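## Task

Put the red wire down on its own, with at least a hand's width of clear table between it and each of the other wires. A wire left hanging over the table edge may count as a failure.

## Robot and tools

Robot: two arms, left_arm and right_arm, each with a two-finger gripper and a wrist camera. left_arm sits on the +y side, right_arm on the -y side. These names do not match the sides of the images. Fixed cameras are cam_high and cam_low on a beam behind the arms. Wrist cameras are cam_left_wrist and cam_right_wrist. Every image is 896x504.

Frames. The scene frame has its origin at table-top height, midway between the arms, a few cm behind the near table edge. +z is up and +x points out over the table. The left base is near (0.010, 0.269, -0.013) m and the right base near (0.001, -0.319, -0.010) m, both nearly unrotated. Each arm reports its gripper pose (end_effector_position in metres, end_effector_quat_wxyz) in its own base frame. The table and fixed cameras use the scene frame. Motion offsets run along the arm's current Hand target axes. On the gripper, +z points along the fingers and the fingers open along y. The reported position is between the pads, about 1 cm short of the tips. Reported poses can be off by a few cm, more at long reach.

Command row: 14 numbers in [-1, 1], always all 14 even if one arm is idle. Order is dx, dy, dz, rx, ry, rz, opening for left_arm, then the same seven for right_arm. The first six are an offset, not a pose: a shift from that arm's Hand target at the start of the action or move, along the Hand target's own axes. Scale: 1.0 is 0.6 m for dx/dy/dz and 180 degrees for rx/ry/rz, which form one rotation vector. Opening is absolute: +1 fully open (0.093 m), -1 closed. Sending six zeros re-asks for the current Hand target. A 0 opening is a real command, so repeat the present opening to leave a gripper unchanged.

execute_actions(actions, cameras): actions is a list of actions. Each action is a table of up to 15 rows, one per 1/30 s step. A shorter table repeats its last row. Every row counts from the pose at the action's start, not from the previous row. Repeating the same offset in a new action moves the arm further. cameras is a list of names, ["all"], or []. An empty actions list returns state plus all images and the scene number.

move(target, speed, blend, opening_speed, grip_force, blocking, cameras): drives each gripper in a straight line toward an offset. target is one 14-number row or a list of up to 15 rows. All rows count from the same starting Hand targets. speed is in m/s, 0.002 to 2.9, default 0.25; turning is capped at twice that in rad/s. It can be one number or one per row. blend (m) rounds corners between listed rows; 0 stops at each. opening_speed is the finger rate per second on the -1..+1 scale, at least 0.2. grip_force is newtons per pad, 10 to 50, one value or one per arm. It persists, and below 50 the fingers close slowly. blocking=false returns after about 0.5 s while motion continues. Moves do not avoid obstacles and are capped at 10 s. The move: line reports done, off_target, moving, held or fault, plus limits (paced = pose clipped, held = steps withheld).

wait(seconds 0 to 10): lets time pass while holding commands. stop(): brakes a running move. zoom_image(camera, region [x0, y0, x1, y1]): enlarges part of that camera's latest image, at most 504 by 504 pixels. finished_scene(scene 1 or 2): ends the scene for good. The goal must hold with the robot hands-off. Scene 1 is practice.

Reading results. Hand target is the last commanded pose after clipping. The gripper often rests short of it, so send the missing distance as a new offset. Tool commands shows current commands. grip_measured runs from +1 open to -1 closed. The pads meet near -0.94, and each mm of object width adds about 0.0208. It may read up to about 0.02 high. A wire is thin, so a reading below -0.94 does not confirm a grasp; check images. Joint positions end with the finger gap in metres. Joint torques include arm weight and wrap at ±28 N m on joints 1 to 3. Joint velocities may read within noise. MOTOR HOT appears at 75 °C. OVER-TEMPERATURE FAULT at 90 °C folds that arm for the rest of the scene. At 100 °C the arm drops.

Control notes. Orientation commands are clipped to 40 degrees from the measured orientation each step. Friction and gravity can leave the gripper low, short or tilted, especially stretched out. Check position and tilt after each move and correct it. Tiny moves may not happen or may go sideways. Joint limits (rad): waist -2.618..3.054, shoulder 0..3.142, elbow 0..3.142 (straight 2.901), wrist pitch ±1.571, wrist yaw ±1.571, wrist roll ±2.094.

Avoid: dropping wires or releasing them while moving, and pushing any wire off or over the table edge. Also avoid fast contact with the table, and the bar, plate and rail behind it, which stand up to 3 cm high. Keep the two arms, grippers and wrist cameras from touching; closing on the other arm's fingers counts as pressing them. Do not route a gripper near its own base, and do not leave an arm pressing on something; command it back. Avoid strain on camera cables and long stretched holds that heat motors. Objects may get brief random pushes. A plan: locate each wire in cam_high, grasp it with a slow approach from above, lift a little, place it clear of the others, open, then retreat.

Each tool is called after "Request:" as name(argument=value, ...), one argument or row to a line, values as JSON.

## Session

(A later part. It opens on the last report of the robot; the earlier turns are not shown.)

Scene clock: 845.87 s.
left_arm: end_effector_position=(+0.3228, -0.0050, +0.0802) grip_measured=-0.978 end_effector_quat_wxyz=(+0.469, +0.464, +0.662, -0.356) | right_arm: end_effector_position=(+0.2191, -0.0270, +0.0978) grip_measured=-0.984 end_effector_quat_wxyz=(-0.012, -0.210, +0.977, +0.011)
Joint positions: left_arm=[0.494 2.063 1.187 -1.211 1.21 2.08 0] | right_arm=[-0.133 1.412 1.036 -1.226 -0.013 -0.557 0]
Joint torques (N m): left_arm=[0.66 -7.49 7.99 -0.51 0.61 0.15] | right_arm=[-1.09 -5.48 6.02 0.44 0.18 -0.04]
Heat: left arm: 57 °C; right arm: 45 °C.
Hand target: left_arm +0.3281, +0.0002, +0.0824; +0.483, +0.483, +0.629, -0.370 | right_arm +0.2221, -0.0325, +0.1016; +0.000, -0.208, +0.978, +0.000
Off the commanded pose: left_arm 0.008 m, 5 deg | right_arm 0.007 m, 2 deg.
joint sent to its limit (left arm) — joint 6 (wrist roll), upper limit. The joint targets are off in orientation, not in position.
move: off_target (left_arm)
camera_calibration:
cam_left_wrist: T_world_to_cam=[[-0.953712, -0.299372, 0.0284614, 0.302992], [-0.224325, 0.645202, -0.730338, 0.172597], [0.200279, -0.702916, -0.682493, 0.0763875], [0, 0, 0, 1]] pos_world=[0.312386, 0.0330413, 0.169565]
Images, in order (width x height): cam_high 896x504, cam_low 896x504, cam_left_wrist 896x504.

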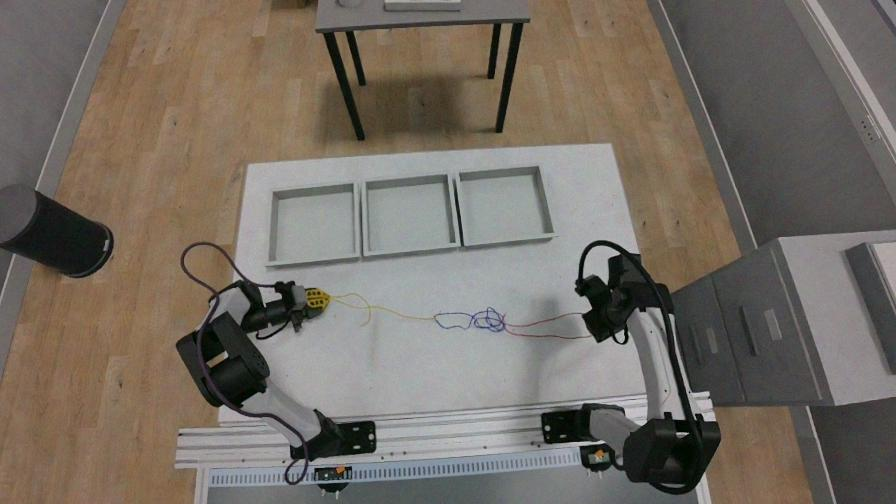

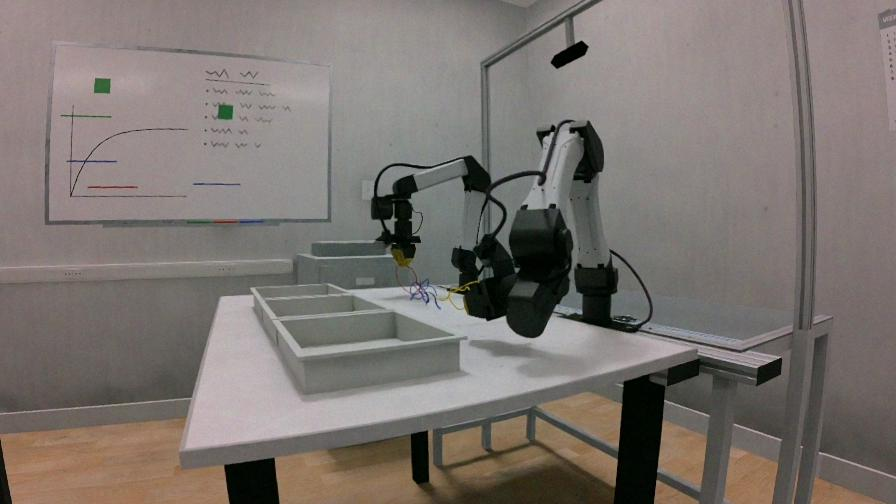

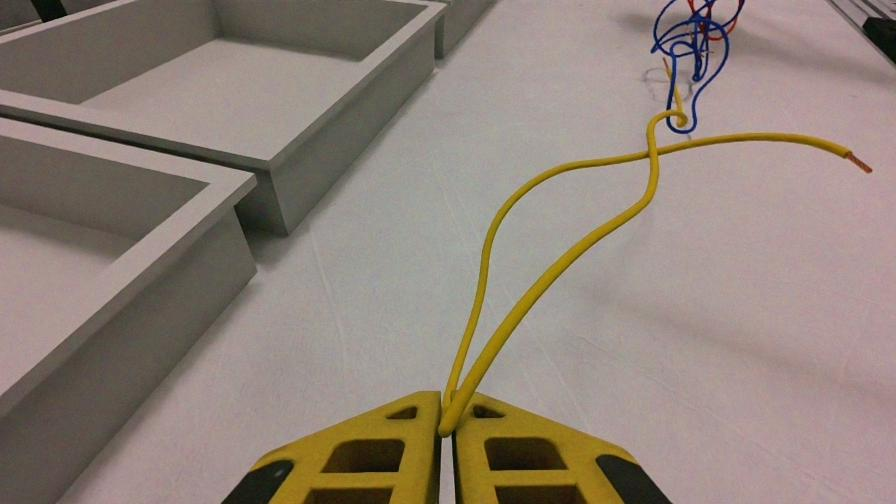

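Request:
move(
  target=[-0.0028,0.0827,-0.1205,0,0,0,-1, 0,0, 0, 0,0,0, -1],
  cameras=["cam_left_wrist","cam_low","cam_high"],
  speed=0.05,
)

Request:
zoom_image(
  camera="cam_low",
  region=[370, 220, 490, 330],
)

Request:
zoom_image(
  camera="cam_high",
  region=[400, 230, 600, 370],
)

Scene clock: 853.43 s.
left_arm: end_effector_position=(+0.3542, +0.0754, +0.1005) grip_measured=-0.978 end_effector_quat_wxyz=(+0.457, +0.434, +0.706, -0.323) | right_arm: end_effector_position=(+0.2190, -0.0276, +0.0978) grip_measured=-0.984 end_effector_quat_wxyz=(-0.012, -0.209, +0.978, +0.011)
Joint positions: left_arm=[0.642 2.184 1.529 -1.442 1.122 2.08 0] | right_arm=[-0.135 1.412 1.036 -1.226 -0.012 -0.557 0]
Joint torques (N m): left_arm=[0.46 -8.87 8.8 -0.61 0.56 0.19] | right_arm=[-0.72 -5.56 6.23 0.42 0.15 0]
Heat: left arm: 58 °C; right arm: 44 °C.
Hand target: left_arm +0.3581, +0.0800, +0.1027; +0.483, +0.483, +0.629, -0.371 | right_arm +0.2221, -0.0324, +0.1016; +0.000, -0.208, +0.978, +0.000
Off the commanded pose: left_arm 0.006 m, 12 deg | right_arm 0.007 m, 2 deg.
joint sent to its limit (left arm) — joint 6 (wrist roll), upper limit. The joint targets are off in orientation, not in position.
move: off_target (left_arm)
camera_calibration:
cam_left_wrist: T_world_to_cam=[[-0.915415, -0.398807, 0.054481, 0.347781], [-0.327082, 0.658139, -0.678137, 0.17271], [0.23459, -0.638597, -0.732913, 0.128583], [0, 0, 0, 1]] pos_world=[0.34469, 0.107144, 0.192414]
Images, in order (width x height): cam_high 896x504, cam_low 896x504, cam_left_wrist 896x504.

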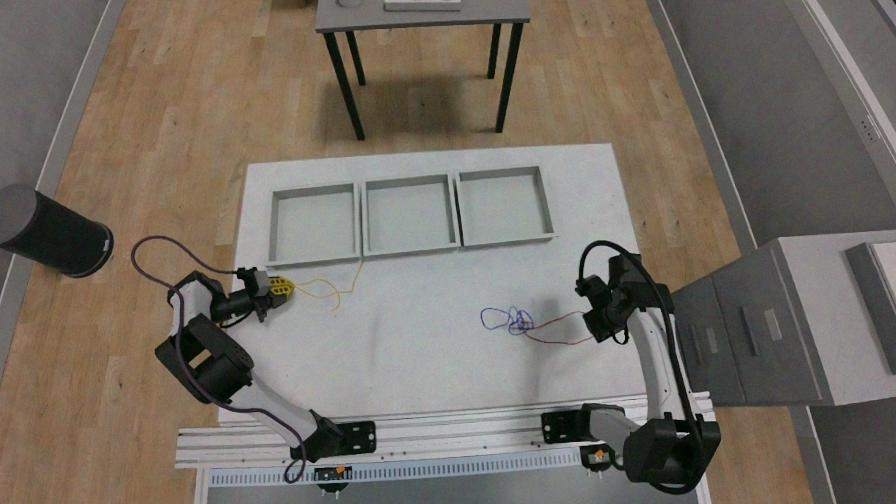

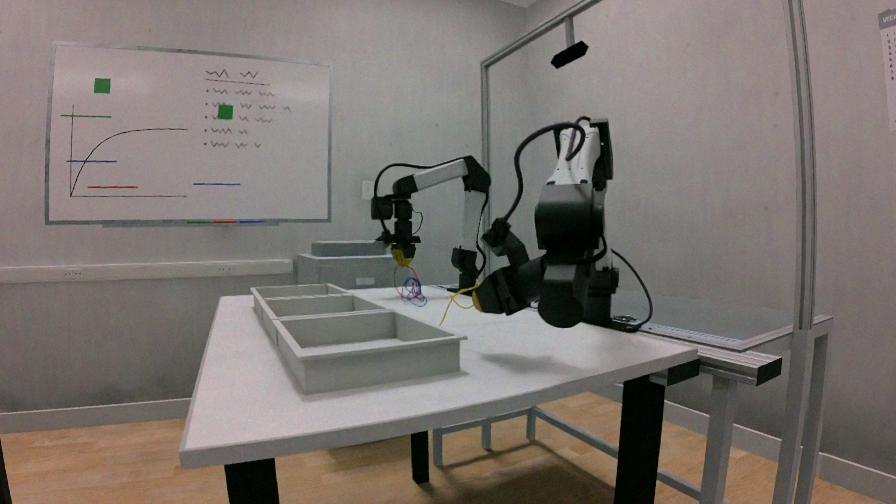

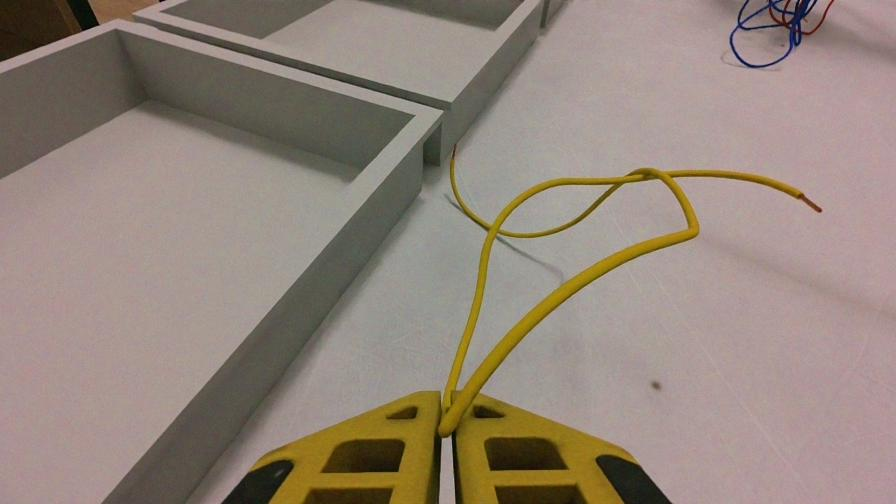

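Scaled by 4.200 from the camera's 896x504 image, which has a finer 1280x720 frame.

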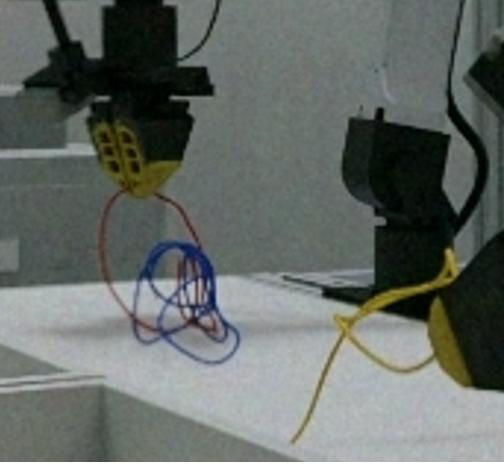

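Scaled by 2.520 from the camera's 896x504 image, which has a finer 1280x720 frame.

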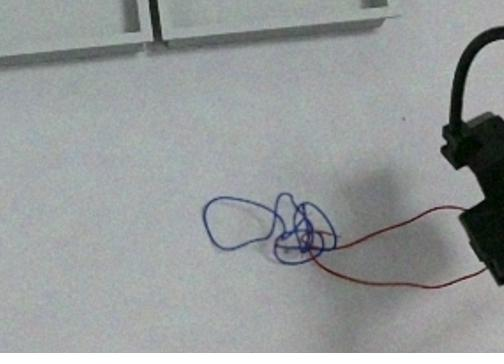

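Request:
move(
  target=[0.0785,-0.1148,0.0785,-0.1773,0.1078,-0.0825,-1, 0,0, 0, 0,0,0, -1],
  cameras=["cam_left_wrist","cam_low","cam_high"],
  speed=0.08,
)

Scene clock: 874.27 s.
left_arm: end_effector_position=(+0.3000, +0.0312, +0.0421) grip_measured=-0.978 end_effector_quat_wxyz=(+0.428, +0.300, +0.836, -0.165) | right_arm: end_effector_position=(+0.2190, -0.0276, +0.0978) grip_measured=-0.984 end_effector_quat_wxyz=(-0.012, -0.209, +0.978, +0.011)
Joint positions: left_arm=[0.553 1.552 0.573 -0.191 0.892 1.048 0] | right_arm=[-0.135 1.412 1.036 -1.226 -0.012 -0.557 0]
Joint torques (N m): left_arm=[-0.23 -6.87 5.05 1.36 0.52 -0.11] | right_arm=[-0.81 -5.64 6.02 0.42 0.2 0.02]
Heat: left arm: 59 °C; right arm: 44 °C.
Hand target: left_arm +0.3001, +0.0300, +0.0450; +0.434, +0.303, +0.834, -0.158 | right_arm +0.2221, -0.0324, +0.1016; +0.000, -0.208, +0.978, +0.000
Off the commanded pose: left_arm 0.003 m, 1 deg | right_arm 0.007 m, 2 deg.
move: done
camera_calibration:
cam_left_wrist: T_world_to_cam=[[-0.657166, -0.753518, 0.0185072, 0.218774], [-0.662167, 0.565417, -0.491771, 0.240071], [0.360094, -0.33543, -0.870528, 0.0289725], [0, 0, 0, 1]] pos_world=[0.292305, 0.0388282, 0.139232]
Images, in order (width x height): cam_high 896x504, cam_low 896x504, cam_left_wrist 896x504.

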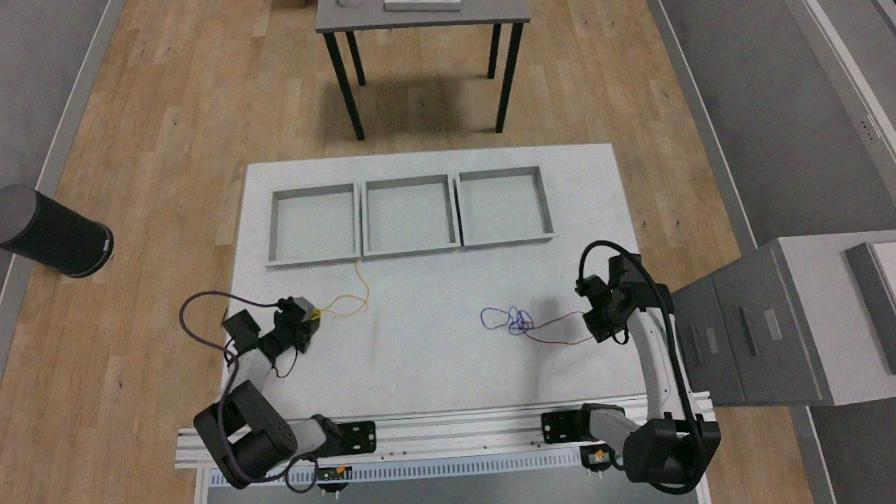

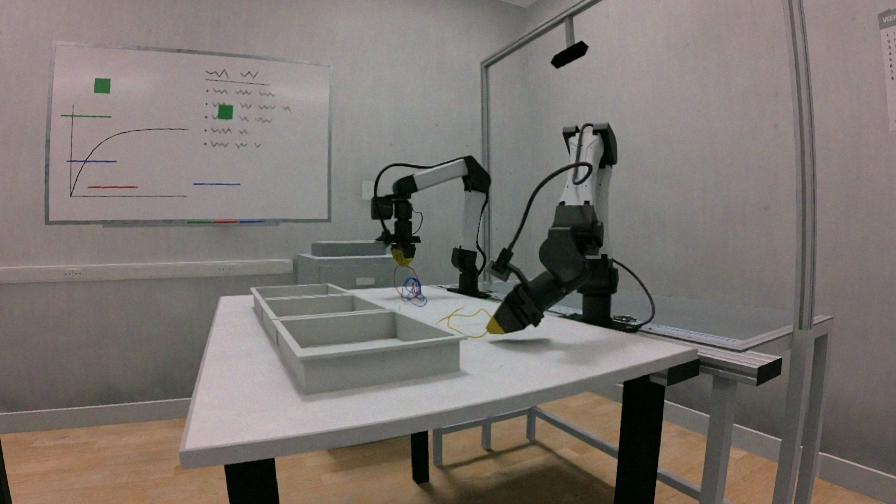

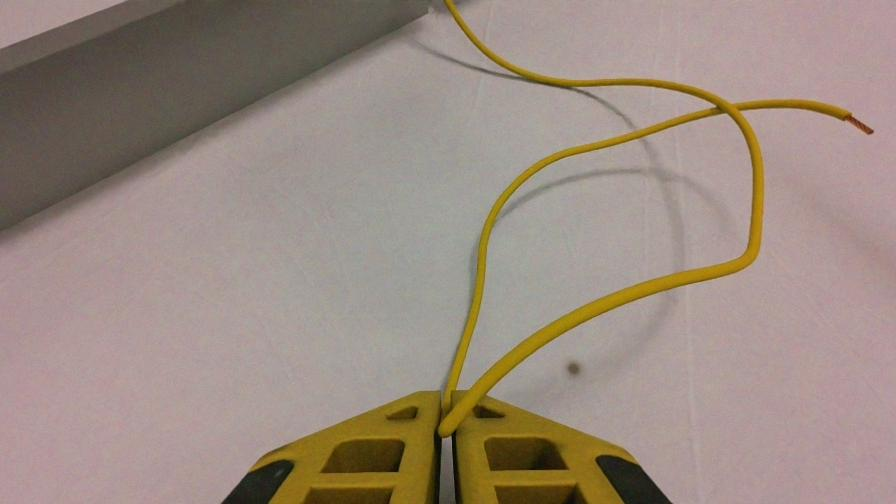

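Request:
move(
  target=[
    [0.0246,0,0.0172,0,0,0,-1, 0,0, 0, 0,0,0, -1],
    [0.0246,0,0.0172,0,0,0,-0.5, 0,0, 0, 0,0,0, -1],
    [0.0246,0,-0.12,0,0,0,-0.5, 0,0, 0, 0,0,0, -1],
  ],
  cameras=["cam_left_wrist","cam_low","cam_high"],
  speed=0.06,
  opening_speed=0.4,
)

Scene clock: 884.93 s.
left_arm: end_effector_position=(+0.2409, +0.0663, +0.0619) grip_measured=-0.503 end_effector_quat_wxyz=(+0.416, +0.292, +0.844, -0.174) | right_arm: end_effector_position=(+0.2190, -0.0276, +0.0978) grip_measured=-0.984 end_effector_quat_wxyz=(-0.012, -0.209, +0.978, +0.011)
Joint positions: left_arm=[0.842 1.498 0.666 -0.739 0.935 1.508 0.021] | right_arm=[-0.135 1.412 1.036 -1.226 -0.012 -0.557 0]
Joint torques (N m): left_arm=[0.76 -5.38 9.26 0.38 0.84 0.18] | right_arm=[-0.76 -5.33 6.17 0.37 0.16 -0.02]
Heat: left arm: 58 °C; right arm: 44 °C.
Hand target: left_arm +0.2484, +0.0733, +0.0742; +0.434, +0.303, +0.834, -0.158 | right_arm +0.2221, -0.0324, +0.1016; +0.000, -0.208, +0.978, +0.000
Off the commanded pose: left_arm 0.016 m, 3 deg | right_arm 0.007 m, 2 deg.
move: off_target (left_arm)
camera_calibration:
cam_left_wrist: T_world_to_cam=[[-0.651322, -0.75712, 0.0504953, 0.202888], [-0.682846, 0.555805, -0.474133, 0.195431], [0.33091, -0.343293, -0.879004, 0.0872969], [0, 0, 0, 1]] pos_world=[0.236707, 0.0749577, 0.15915]
Images, in order (width x height): cam_high 896x504, cam_low 896x504, cam_left_wrist 896x504.

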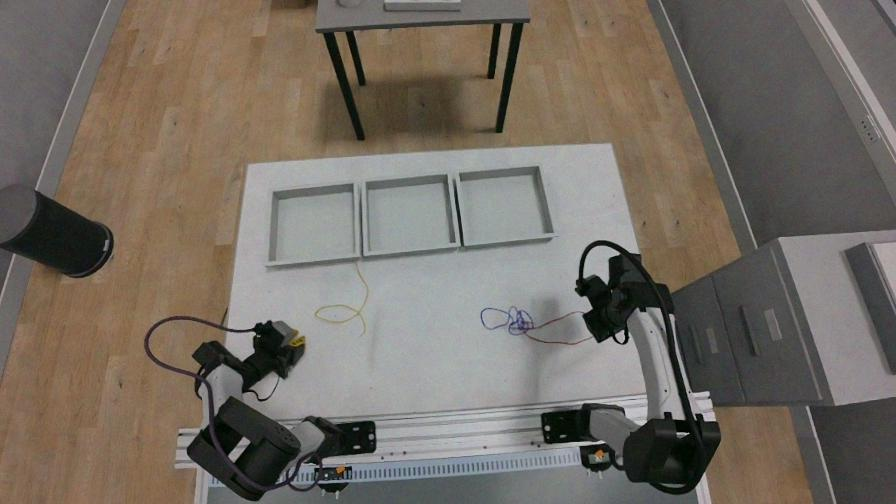

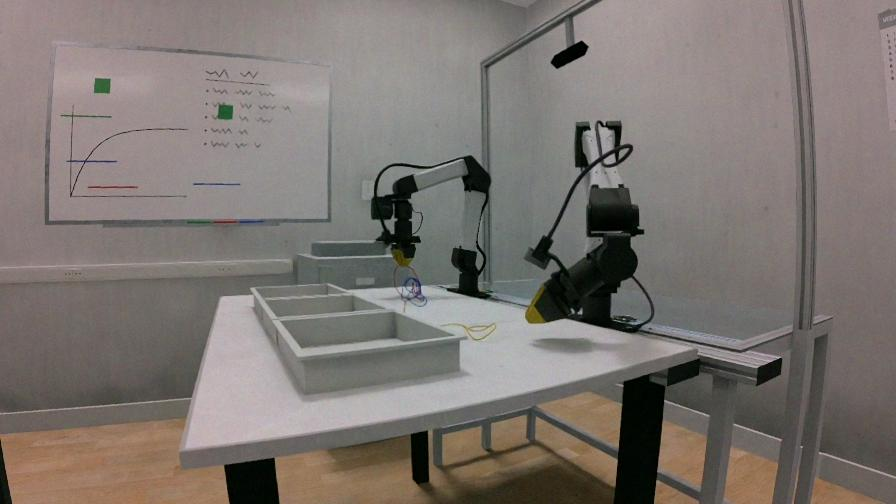

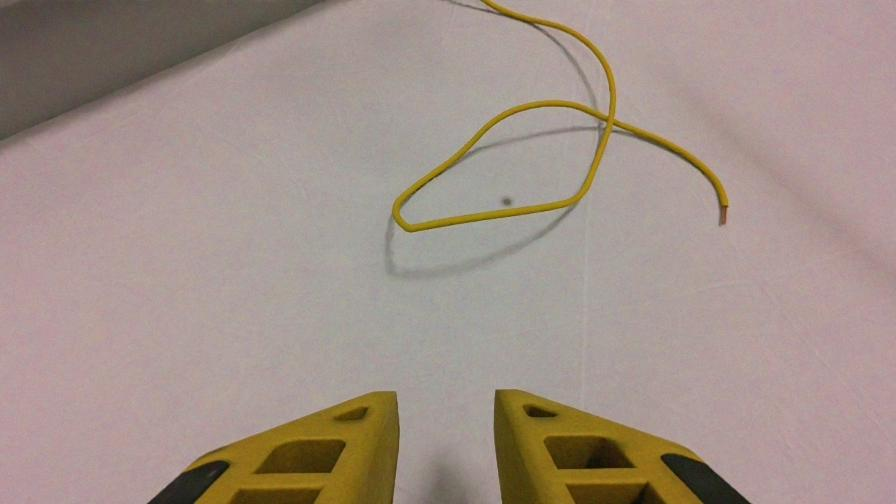

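Request:
move(
  target=[
    [-0.1215,-0.0255,-0.059,0,0,0,-0.5, 0,0, 0, 0,0,0, -1],
    [-0.2833,-0.4002,0.2425,0.1594,0,0.1118,-0.5, 0,0, 0, 0,0,0, -1],
  ],
  cameras=["cam_left_wrist","cam_low","cam_high","cam_right_wrist"],
  speed=0.2,
  blend=[0.03,0],
)

Request:
zoom_image(
  camera="cam_low",
  region=[370, 220, 490, 330],
)

Scene clock: 902.43 s.
left_arm: end_effector_position=(+0.2491, -0.2428, +0.1163) grip_measured=-0.503 end_effector_quat_wxyz=(+0.346, +0.539, +0.713, -0.286) | right_arm: end_effector_position=(+0.2190, -0.0276, +0.0978) grip_measured=-0.984 end_effector_quat_wxyz=(-0.012, -0.209, +0.978, +0.011)
Joint positions: left_arm=[-0.473 1.358 0.715 -0.213 0.657 0.57 0.021] | right_arm=[-0.135 1.412 1.036 -1.226 -0.012 -0.557 0]
Joint torques (N m): left_arm=[-0.34 -3.82 11.9 1.93 0.29 -0.11] | right_arm=[-0.85 -5.49 6.22 0.46 0.14 -0.07]
Heat: left arm: 60 °C; right arm: 44 °C.
Hand target: left_arm +0.2604, -0.2499, +0.1299; +0.366, +0.540, +0.704, -0.281 | right_arm +0.2221, -0.0324, +0.1016; +0.000, -0.208, +0.978, +0.000
Off the commanded pose: left_arm 0.019 m, 3 deg | right_arm 0.007 m, 2 deg.
move: off_target (left_arm)
camera_calibration:
cam_left_wrist: T_world_to_cam=[[-0.970938, -0.236932, 0.0337958, 0.179252], [-0.224636, 0.853473, -0.470236, 0.356218], [0.0825703, -0.464162, -0.881893, 0.0590922], [0, 0, 0, 1]] pos_world=[0.249183, -0.234123, 0.213562]
cam_right_wrist: T_world_to_cam=[[0.39808, -0.916488, -0.03978, -0.108087], [-0.826905, -0.377269, 0.417009, 0.17304], [-0.397192, -0.133109, -0.908031, 0.258529], [0, 0, 0, 1]] pos_world=[0.2888, 0.000634306, 0.158293]

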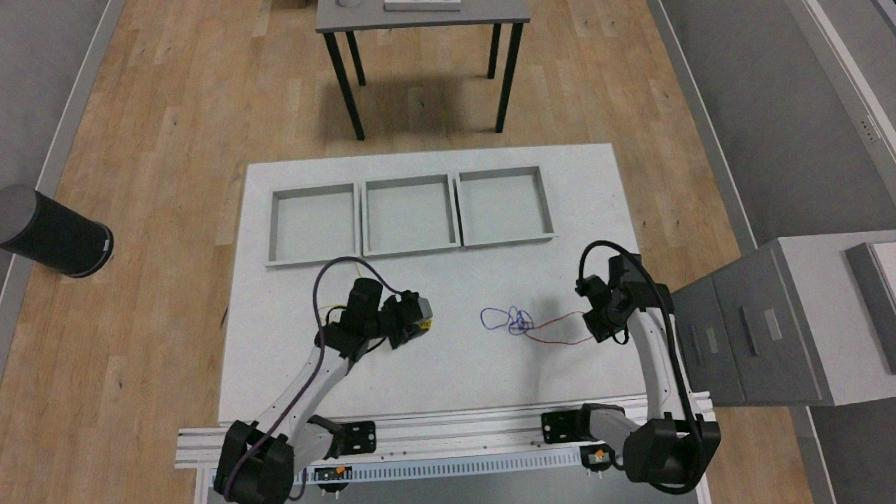

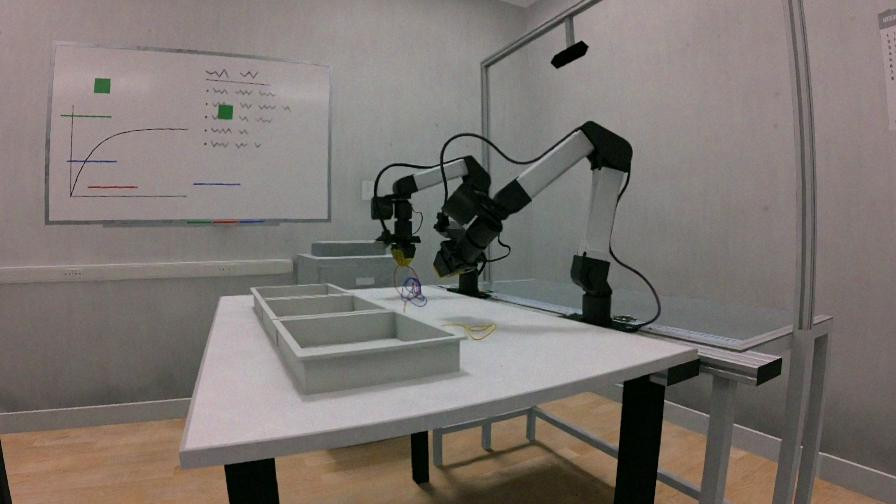

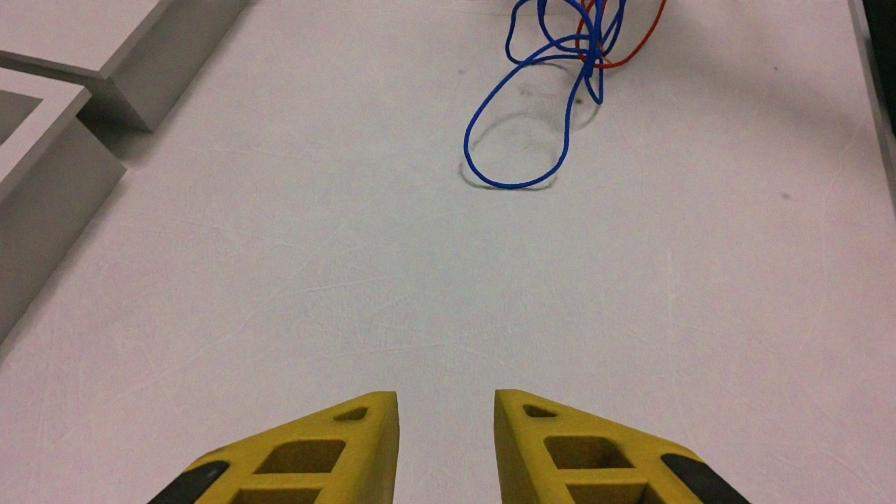

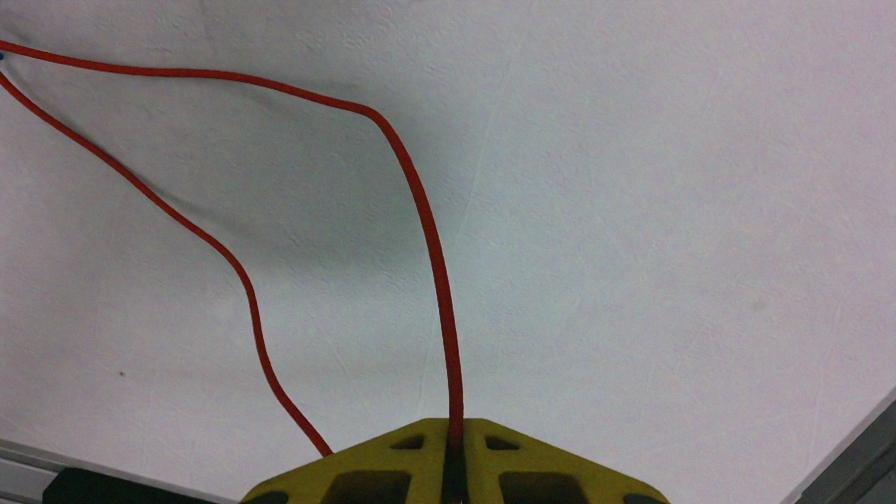

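Scaled by 4.200 from the camera's 896x504 image, which has a finer 1280x720 frame.

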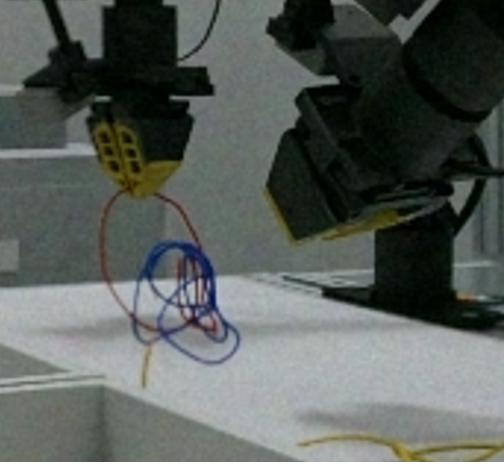

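Request:
move(
  target=[-0.0153,-0.0413,0.2368,0,0,0,-0.5, 0,0, 0, 0,0,0, -1],
  cameras=["cam_left_wrist","cam_low"],
  speed=0.12,
)

Scene clock: 918.87 s.
left_arm: end_effector_position=(+0.2574, -0.3631, +0.0446) grip_measured=-0.503 end_effector_quat_wxyz=(+0.345, +0.545, +0.711, -0.280) | right_arm: end_effector_position=(+0.2190, -0.0276, +0.0978) grip_measured=-0.984 end_effector_quat_wxyz=(-0.012, -0.209, +0.978, +0.011)
Joint positions: left_arm=[-0.799 1.824 0.825 0.274 0.419 0.318 0.021] | right_arm=[-0.135 1.412 1.036 -1.226 -0.012 -0.557 0]
Joint torques (N m): left_arm=[-0.25 -7.01 10.4 2.28 0.14 -0.19] | right_arm=[-0.88 -5.41 6.3 0.41 0.19 0.02]
Heat: left arm: 64 °C; right arm: 43 °C.
Hand target: left_arm +0.2679, -0.3738, +0.0558; +0.366, +0.540, +0.704, -0.281 | right_arm +0.2221, -0.0324, +0.1016; +0.000, -0.208, +0.978, +0.000
Off the commanded pose: left_arm 0.019 m, 3 deg | right_arm 0.007 m, 2 deg.
move: off_target (left_arm)
camera_calibration:
cam_left_wrist: T_world_to_cam=[[-0.972866, -0.230345, 0.0217637, 0.164707], [-0.214076, 0.860467, -0.462351, 0.426535], [0.0877735, -0.454465, -0.88643, -0.0582645], [0, 0, 0, 1]] pos_world=[0.256663, -0.355559, 0.141977]
Images, in order (width x height): cam_low 896x504, cam_left_wrist 896x504.

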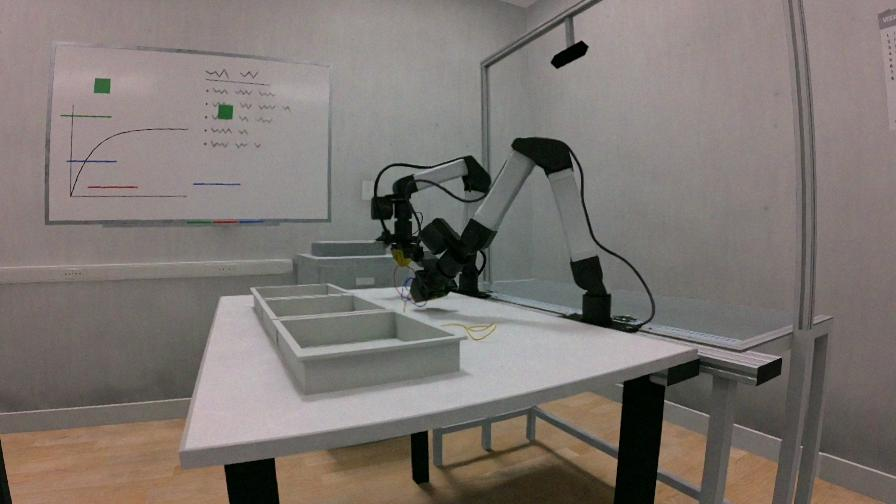

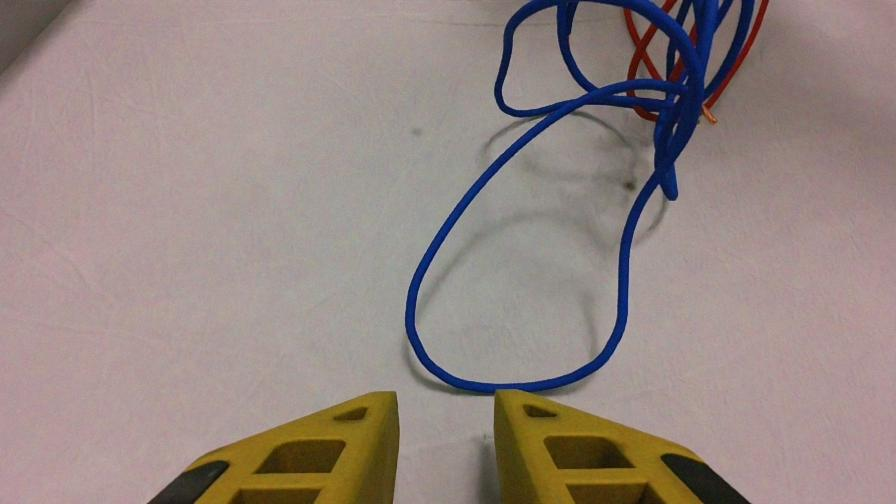

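Request:
move(
  target=[-0.0213,0.0107,0.0705,0,0,0,-0.5, 0,0, 0, 0,0,0, -1],
  cameras=["cam_left_wrist","cam_low"],
  speed=0.06,
)

Request:
zoom_image(
  camera="cam_low",
  region=[370, 220, 490, 330],
)

Scene clock: 928.43 s.
left_arm: end_effector_position=(+0.2763, -0.4014, +0.0316) grip_measured=-0.503 end_effector_quat_wxyz=(+0.346, +0.545, +0.711, -0.280) | right_arm: end_effector_position=(+0.2190, -0.0276, +0.0978) grip_measured=-0.984 end_effector_quat_wxyz=(-0.012, -0.209, +0.978, +0.011)
Joint positions: left_arm=[-0.836 1.984 0.985 0.289 0.39 0.292 0.021] | right_arm=[-0.135 1.412 1.036 -1.226 -0.012 -0.557 0]
Joint torques (N m): left_arm=[-0.28 -8.39 10.5 2.18 0.11 -0.11] | right_arm=[-0.54 -5.16 6.32 0.41 0.2 -0.05]
Heat: left arm: 63 °C; right arm: 43 °C.
Hand target: left_arm +0.2849, -0.4127, +0.0419; +0.366, +0.540, +0.704, -0.281 | right_arm +0.2221, -0.0324, +0.1016; +0.000, -0.208, +0.978, +0.000
Off the commanded pose: left_arm 0.018 m, 2 deg | right_arm 0.007 m, 2 deg.
move: off_target (left_arm)
camera_calibration:
cam_left_wrist: T_world_to_cam=[[-0.972598, -0.231691, 0.019302, 0.174088], [-0.213957, 0.859478, -0.464241, 0.457212], [0.090971, -0.45565, -0.885498, -0.0902561], [0, 0, 0, 1]] pos_world=[0.275352, -0.393755, 0.128975]
Images, in order (width x height): cam_low 896x504, cam_left_wrist 896x504.

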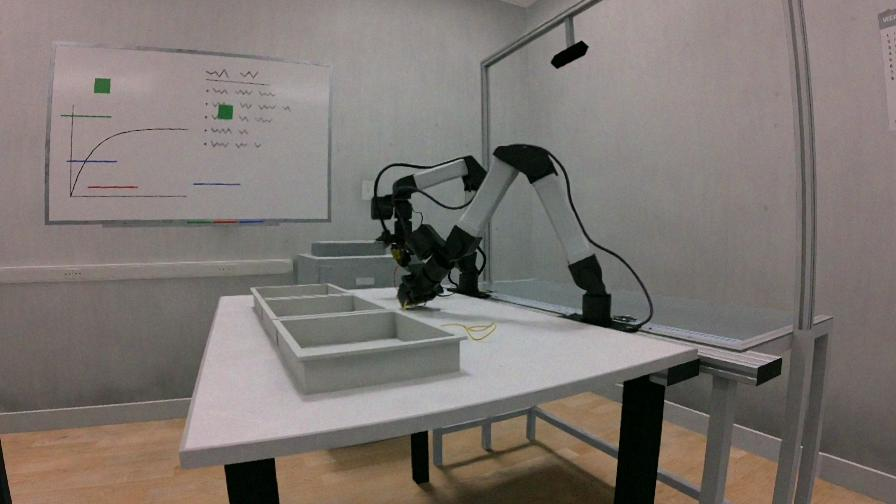

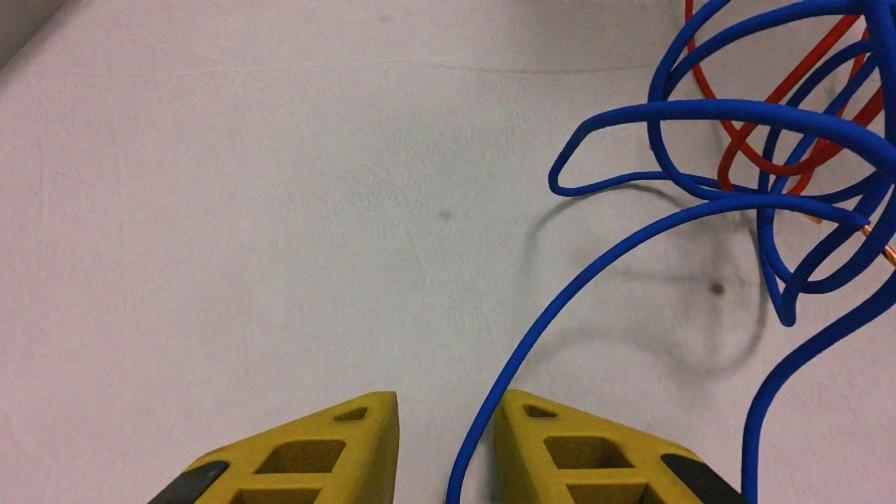

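Scaled by 4.200 from the camera's 896x504 image, which has a finer 1280x720 frame.

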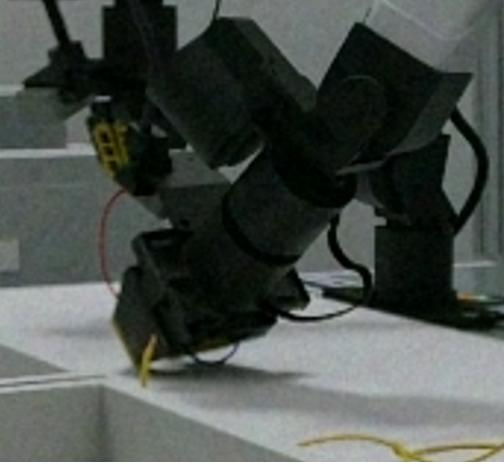

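Request:
move(
  target=[0,-0.004,0.004,0,0,0,-1, 0,0, 0, 0,0,0, -1],
  cameras=["cam_left_wrist"],
  speed=0.06,
  opening_speed=0.5,
)

Request:
zoom_image(
  camera="cam_left_wrist",
  region=[300, 304, 600, 504],
)

Scene clock: 935.67 s.
left_arm: end_effector_position=(+0.2755, -0.4044, +0.0315) grip_measured=-0.978 end_effector_quat_wxyz=(+0.350, +0.544, +0.710, -0.279) | right_arm: end_effector_position=(+0.2190, -0.0276, +0.0978) grip_measured=-0.984 end_effector_quat_wxyz=(-0.012, -0.209, +0.978, +0.011)
Joint positions: left_arm=[-0.845 1.989 0.985 0.303 0.379 0.285 0] | right_arm=[-0.135 1.412 1.036 -1.226 -0.012 -0.557 0]
Joint torques (N m): left_arm=[-0.16 -8.34 10.62 2.19 0.18 -0.14] | right_arm=[-0.66 -5.71 6.31 0.41 0.23 0.01]
Heat: left arm: 64 °C; right arm: 43 °C.
Hand target: left_arm +0.2832, -0.4151, +0.0404; +0.366, +0.540, +0.704, -0.281 | right_arm +0.2221, -0.0324, +0.1016; +0.000, -0.208, +0.978, +0.000
Off the commanded pose: left_arm 0.016 m, 2 deg | right_arm 0.007 m, 2 deg.
move: off_target (left_arm)
camera_calibration:
cam_left_wrist: T_world_to_cam=[[-0.971951, -0.234773, 0.0138537, 0.171312], [-0.213709, 0.857088, -0.468752, 0.458629], [0.0981764, -0.458565, -0.883221, -0.0948121], [0, 0, 0, 1]] pos_world=[0.273828, -0.396344, 0.12887]
Images, in order (width x height): cam_left_wrist 896x504.

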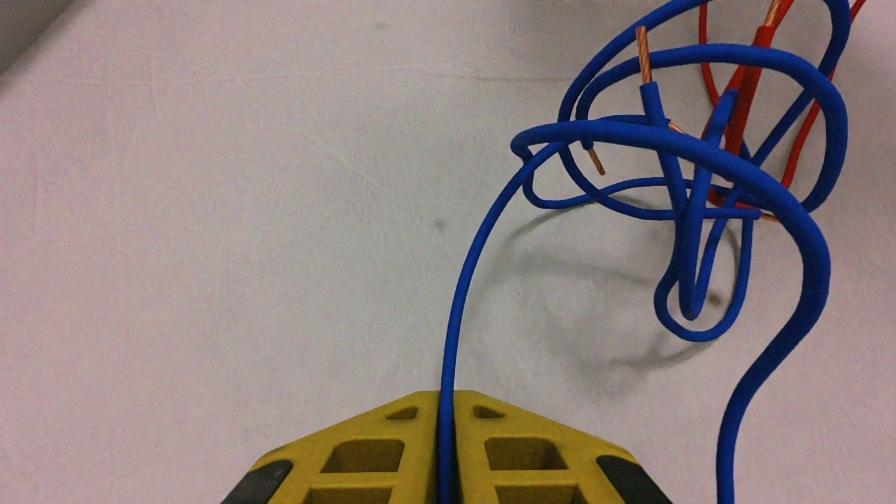

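Scaled by 1.680 from the camera's 896x504 image, which has a finer 1280x720 frame.

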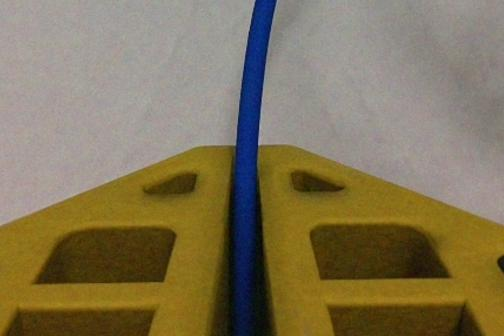

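Request:
move(
  target=[0.0502,0.0345,-0.122,0,0,0,-1, 0,0, 0, 0,0,0, -1],
  cameras=["cam_left_wrist","cam_high","cam_low"],
  speed=0.04,
)

Request:
zoom_image(
  camera="cam_high",
  region=[400, 230, 600, 370],
)

Scene clock: 942.37 s.
left_arm: end_effector_position=(+0.2849, -0.3365, +0.0478) grip_measured=-0.978 end_effector_quat_wxyz=(+0.354, +0.535, +0.715, -0.278) | right_arm: end_effector_position=(+0.2190, -0.0276, +0.0978) grip_measured=-0.984 end_effector_quat_wxyz=(-0.012, -0.209, +0.978, +0.011)
Joint positions: left_arm=[-0.689 1.816 0.826 0.253 0.485 0.376 0] | right_arm=[-0.135 1.412 1.036 -1.226 -0.012 -0.557 0]
Joint torques (N m): left_arm=[0.5 -10.82 5.91 2 0.38 0.16] | right_arm=[-0.87 -5.59 6.26 0.41 0.15 0]
Heat: left arm: 64 °C; right arm: 43 °C.
Hand target: left_arm +0.2832, -0.3353, +0.0579; +0.366, +0.540, +0.704, -0.281 | right_arm +0.2221, -0.0324, +0.1016; +0.000, -0.208, +0.978, +0.000
Off the commanded pose: left_arm 0.010 m, 2 deg | right_arm 0.007 m, 2 deg.
move: done
camera_calibration:
cam_left_wrist: T_world_to_cam=[[-0.966534, -0.255879, 0.0184038, 0.187299], [-0.233755, 0.848864, -0.474118, 0.413193], [0.105695, -0.462553, -0.880269, -0.0538417], [0, 0, 0, 1]] pos_world=[0.283307, -0.327724, 0.14506]
Images, in order (width x height): cam_high 896x504, cam_low 896x504, cam_left_wrist 896x504.

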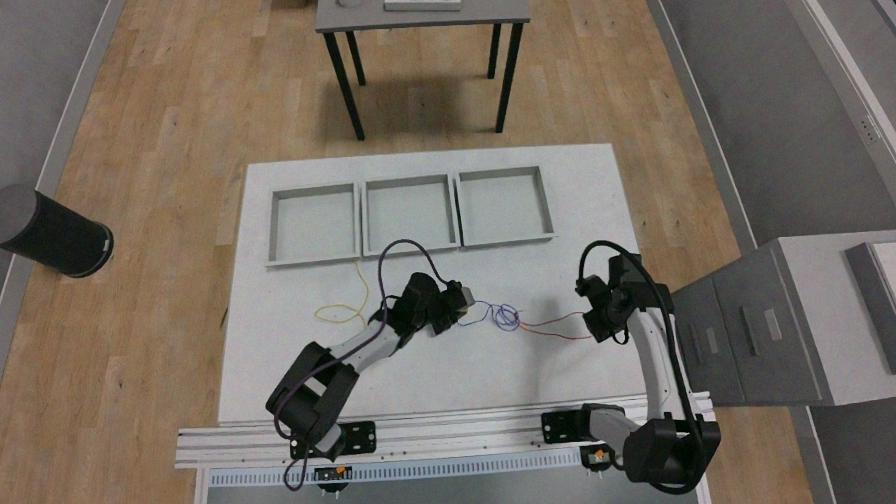

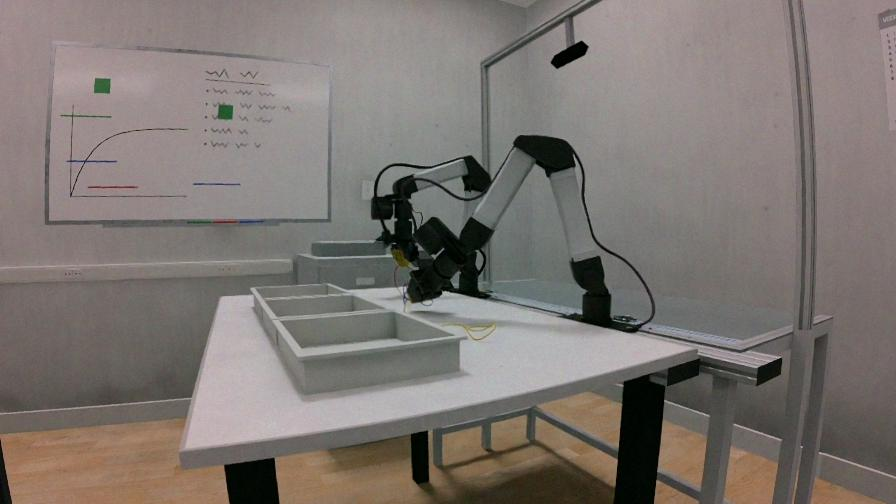

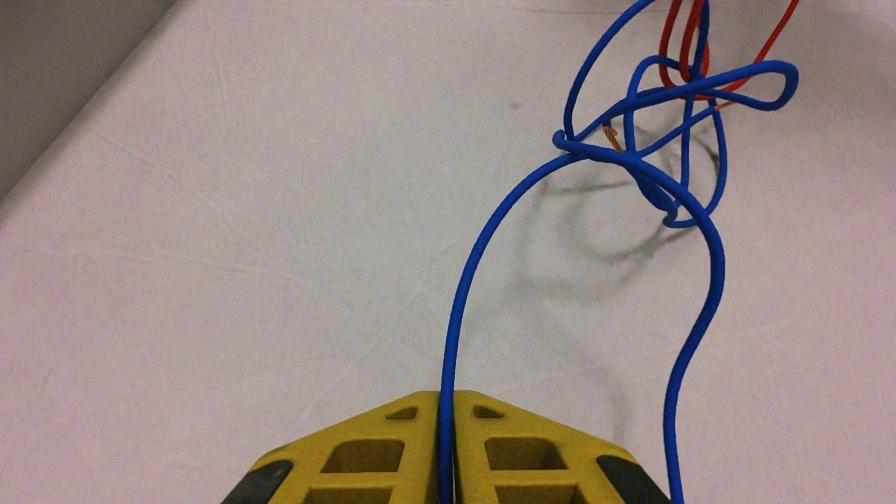

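Scaled by 2.520 from the camera's 896x504 image, which has a finer 1280x720 frame.

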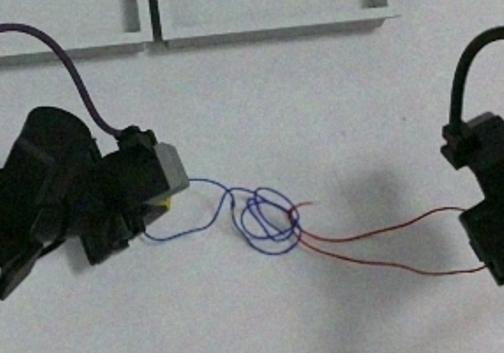

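Request:
move(
  target=[0.0855,0.0432,-0.1367,0,0,0,-1, 0,0, 0, 0,0,0, -1],
  cameras=["cam_left_wrist","cam_high","cam_low"],
  speed=0.05,
)

Request:
zoom_image(
  camera="cam_high",
  region=[400, 230, 600, 370],
)

Scene clock: 949.80 s.
left_arm: end_effector_position=(+0.2858, -0.2363, +0.0569) grip_measured=-0.978 end_effector_quat_wxyz=(+0.356, +0.534, +0.714, -0.280) | right_arm: end_effector_position=(+0.2190, -0.0276, +0.0978) grip_measured=-0.984 end_effector_quat_wxyz=(-0.012, -0.209, +0.978, +0.011)
Joint positions: left_arm=[-0.396 1.619 0.669 0.078 0.694 0.626 0] | right_arm=[-0.135 1.412 1.036 -1.226 -0.012 -0.557 0]
Joint torques (N m): left_arm=[0.58 -8.42 5.9 1.68 0.56 0.21] | right_arm=[-0.81 -5.7 6.31 0.46 0.2 -0.06]
Heat: left arm: 62 °C; right arm: 43 °C.
Hand target: left_arm +0.2832, -0.2352, +0.0630; +0.366, +0.540, +0.704, -0.281 | right_arm +0.2221, -0.0324, +0.1016; +0.000, -0.208, +0.978, +0.000
Off the commanded pose: left_arm 0.007 m, 2 deg | right_arm 0.007 m, 2 deg.
move: done
camera_calibration:
cam_left_wrist: T_world_to_cam=[[-0.966787, -0.254869, 0.0191145, 0.213892], [-0.232443, 0.845689, -0.480395, 0.33198], [0.106273, -0.468883, -0.876844, -0.0014173], [0, 0, 0, 1]] pos_world=[0.284105, -0.226902, 0.15415]
Images, in order (width x height): cam_high 896x504, cam_low 896x504, cam_left_wrist 896x504.

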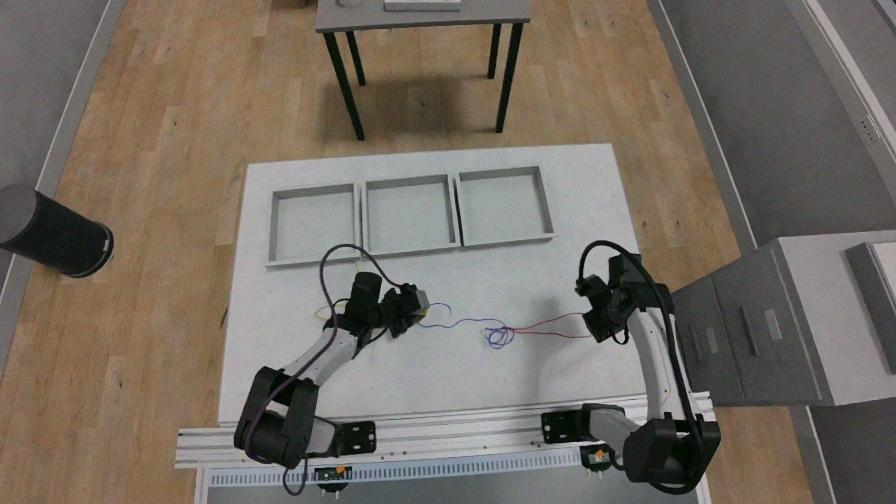

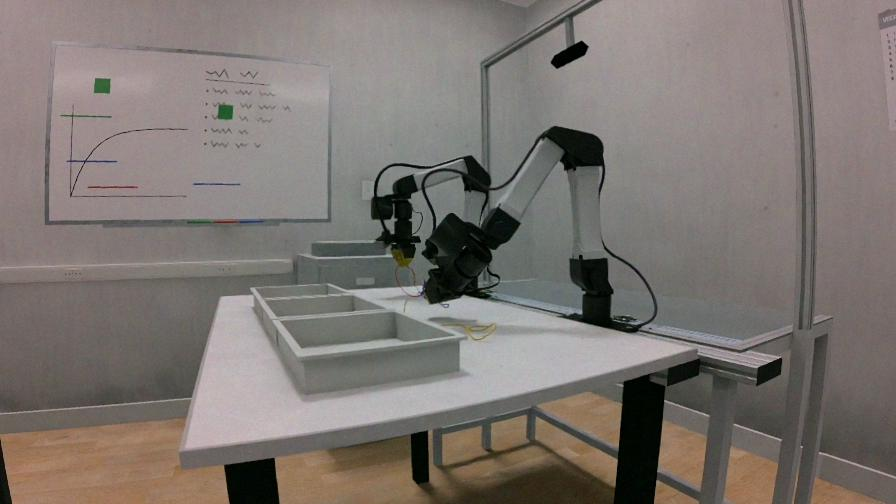

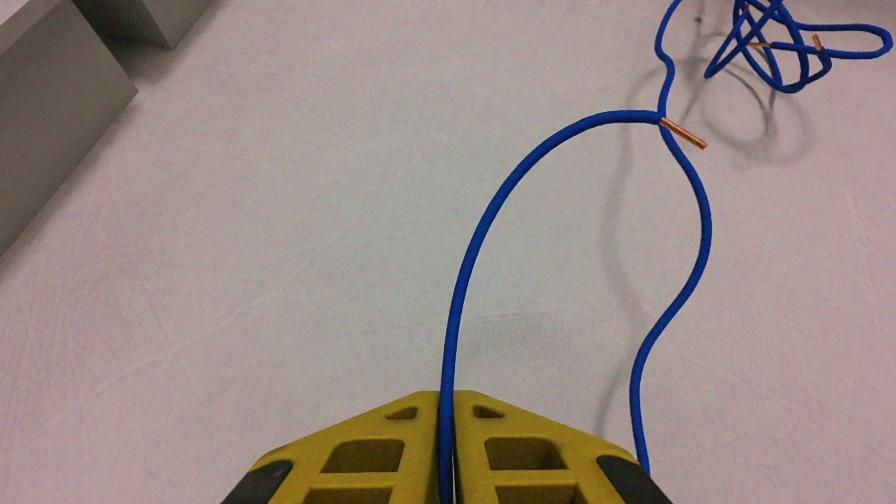

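Scaled by 2.520 from the camera's 896x504 image, which has a finer 1280x720 frame.

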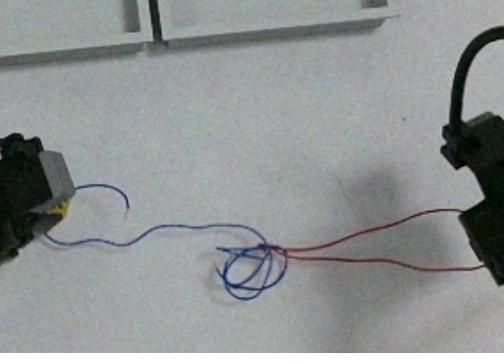

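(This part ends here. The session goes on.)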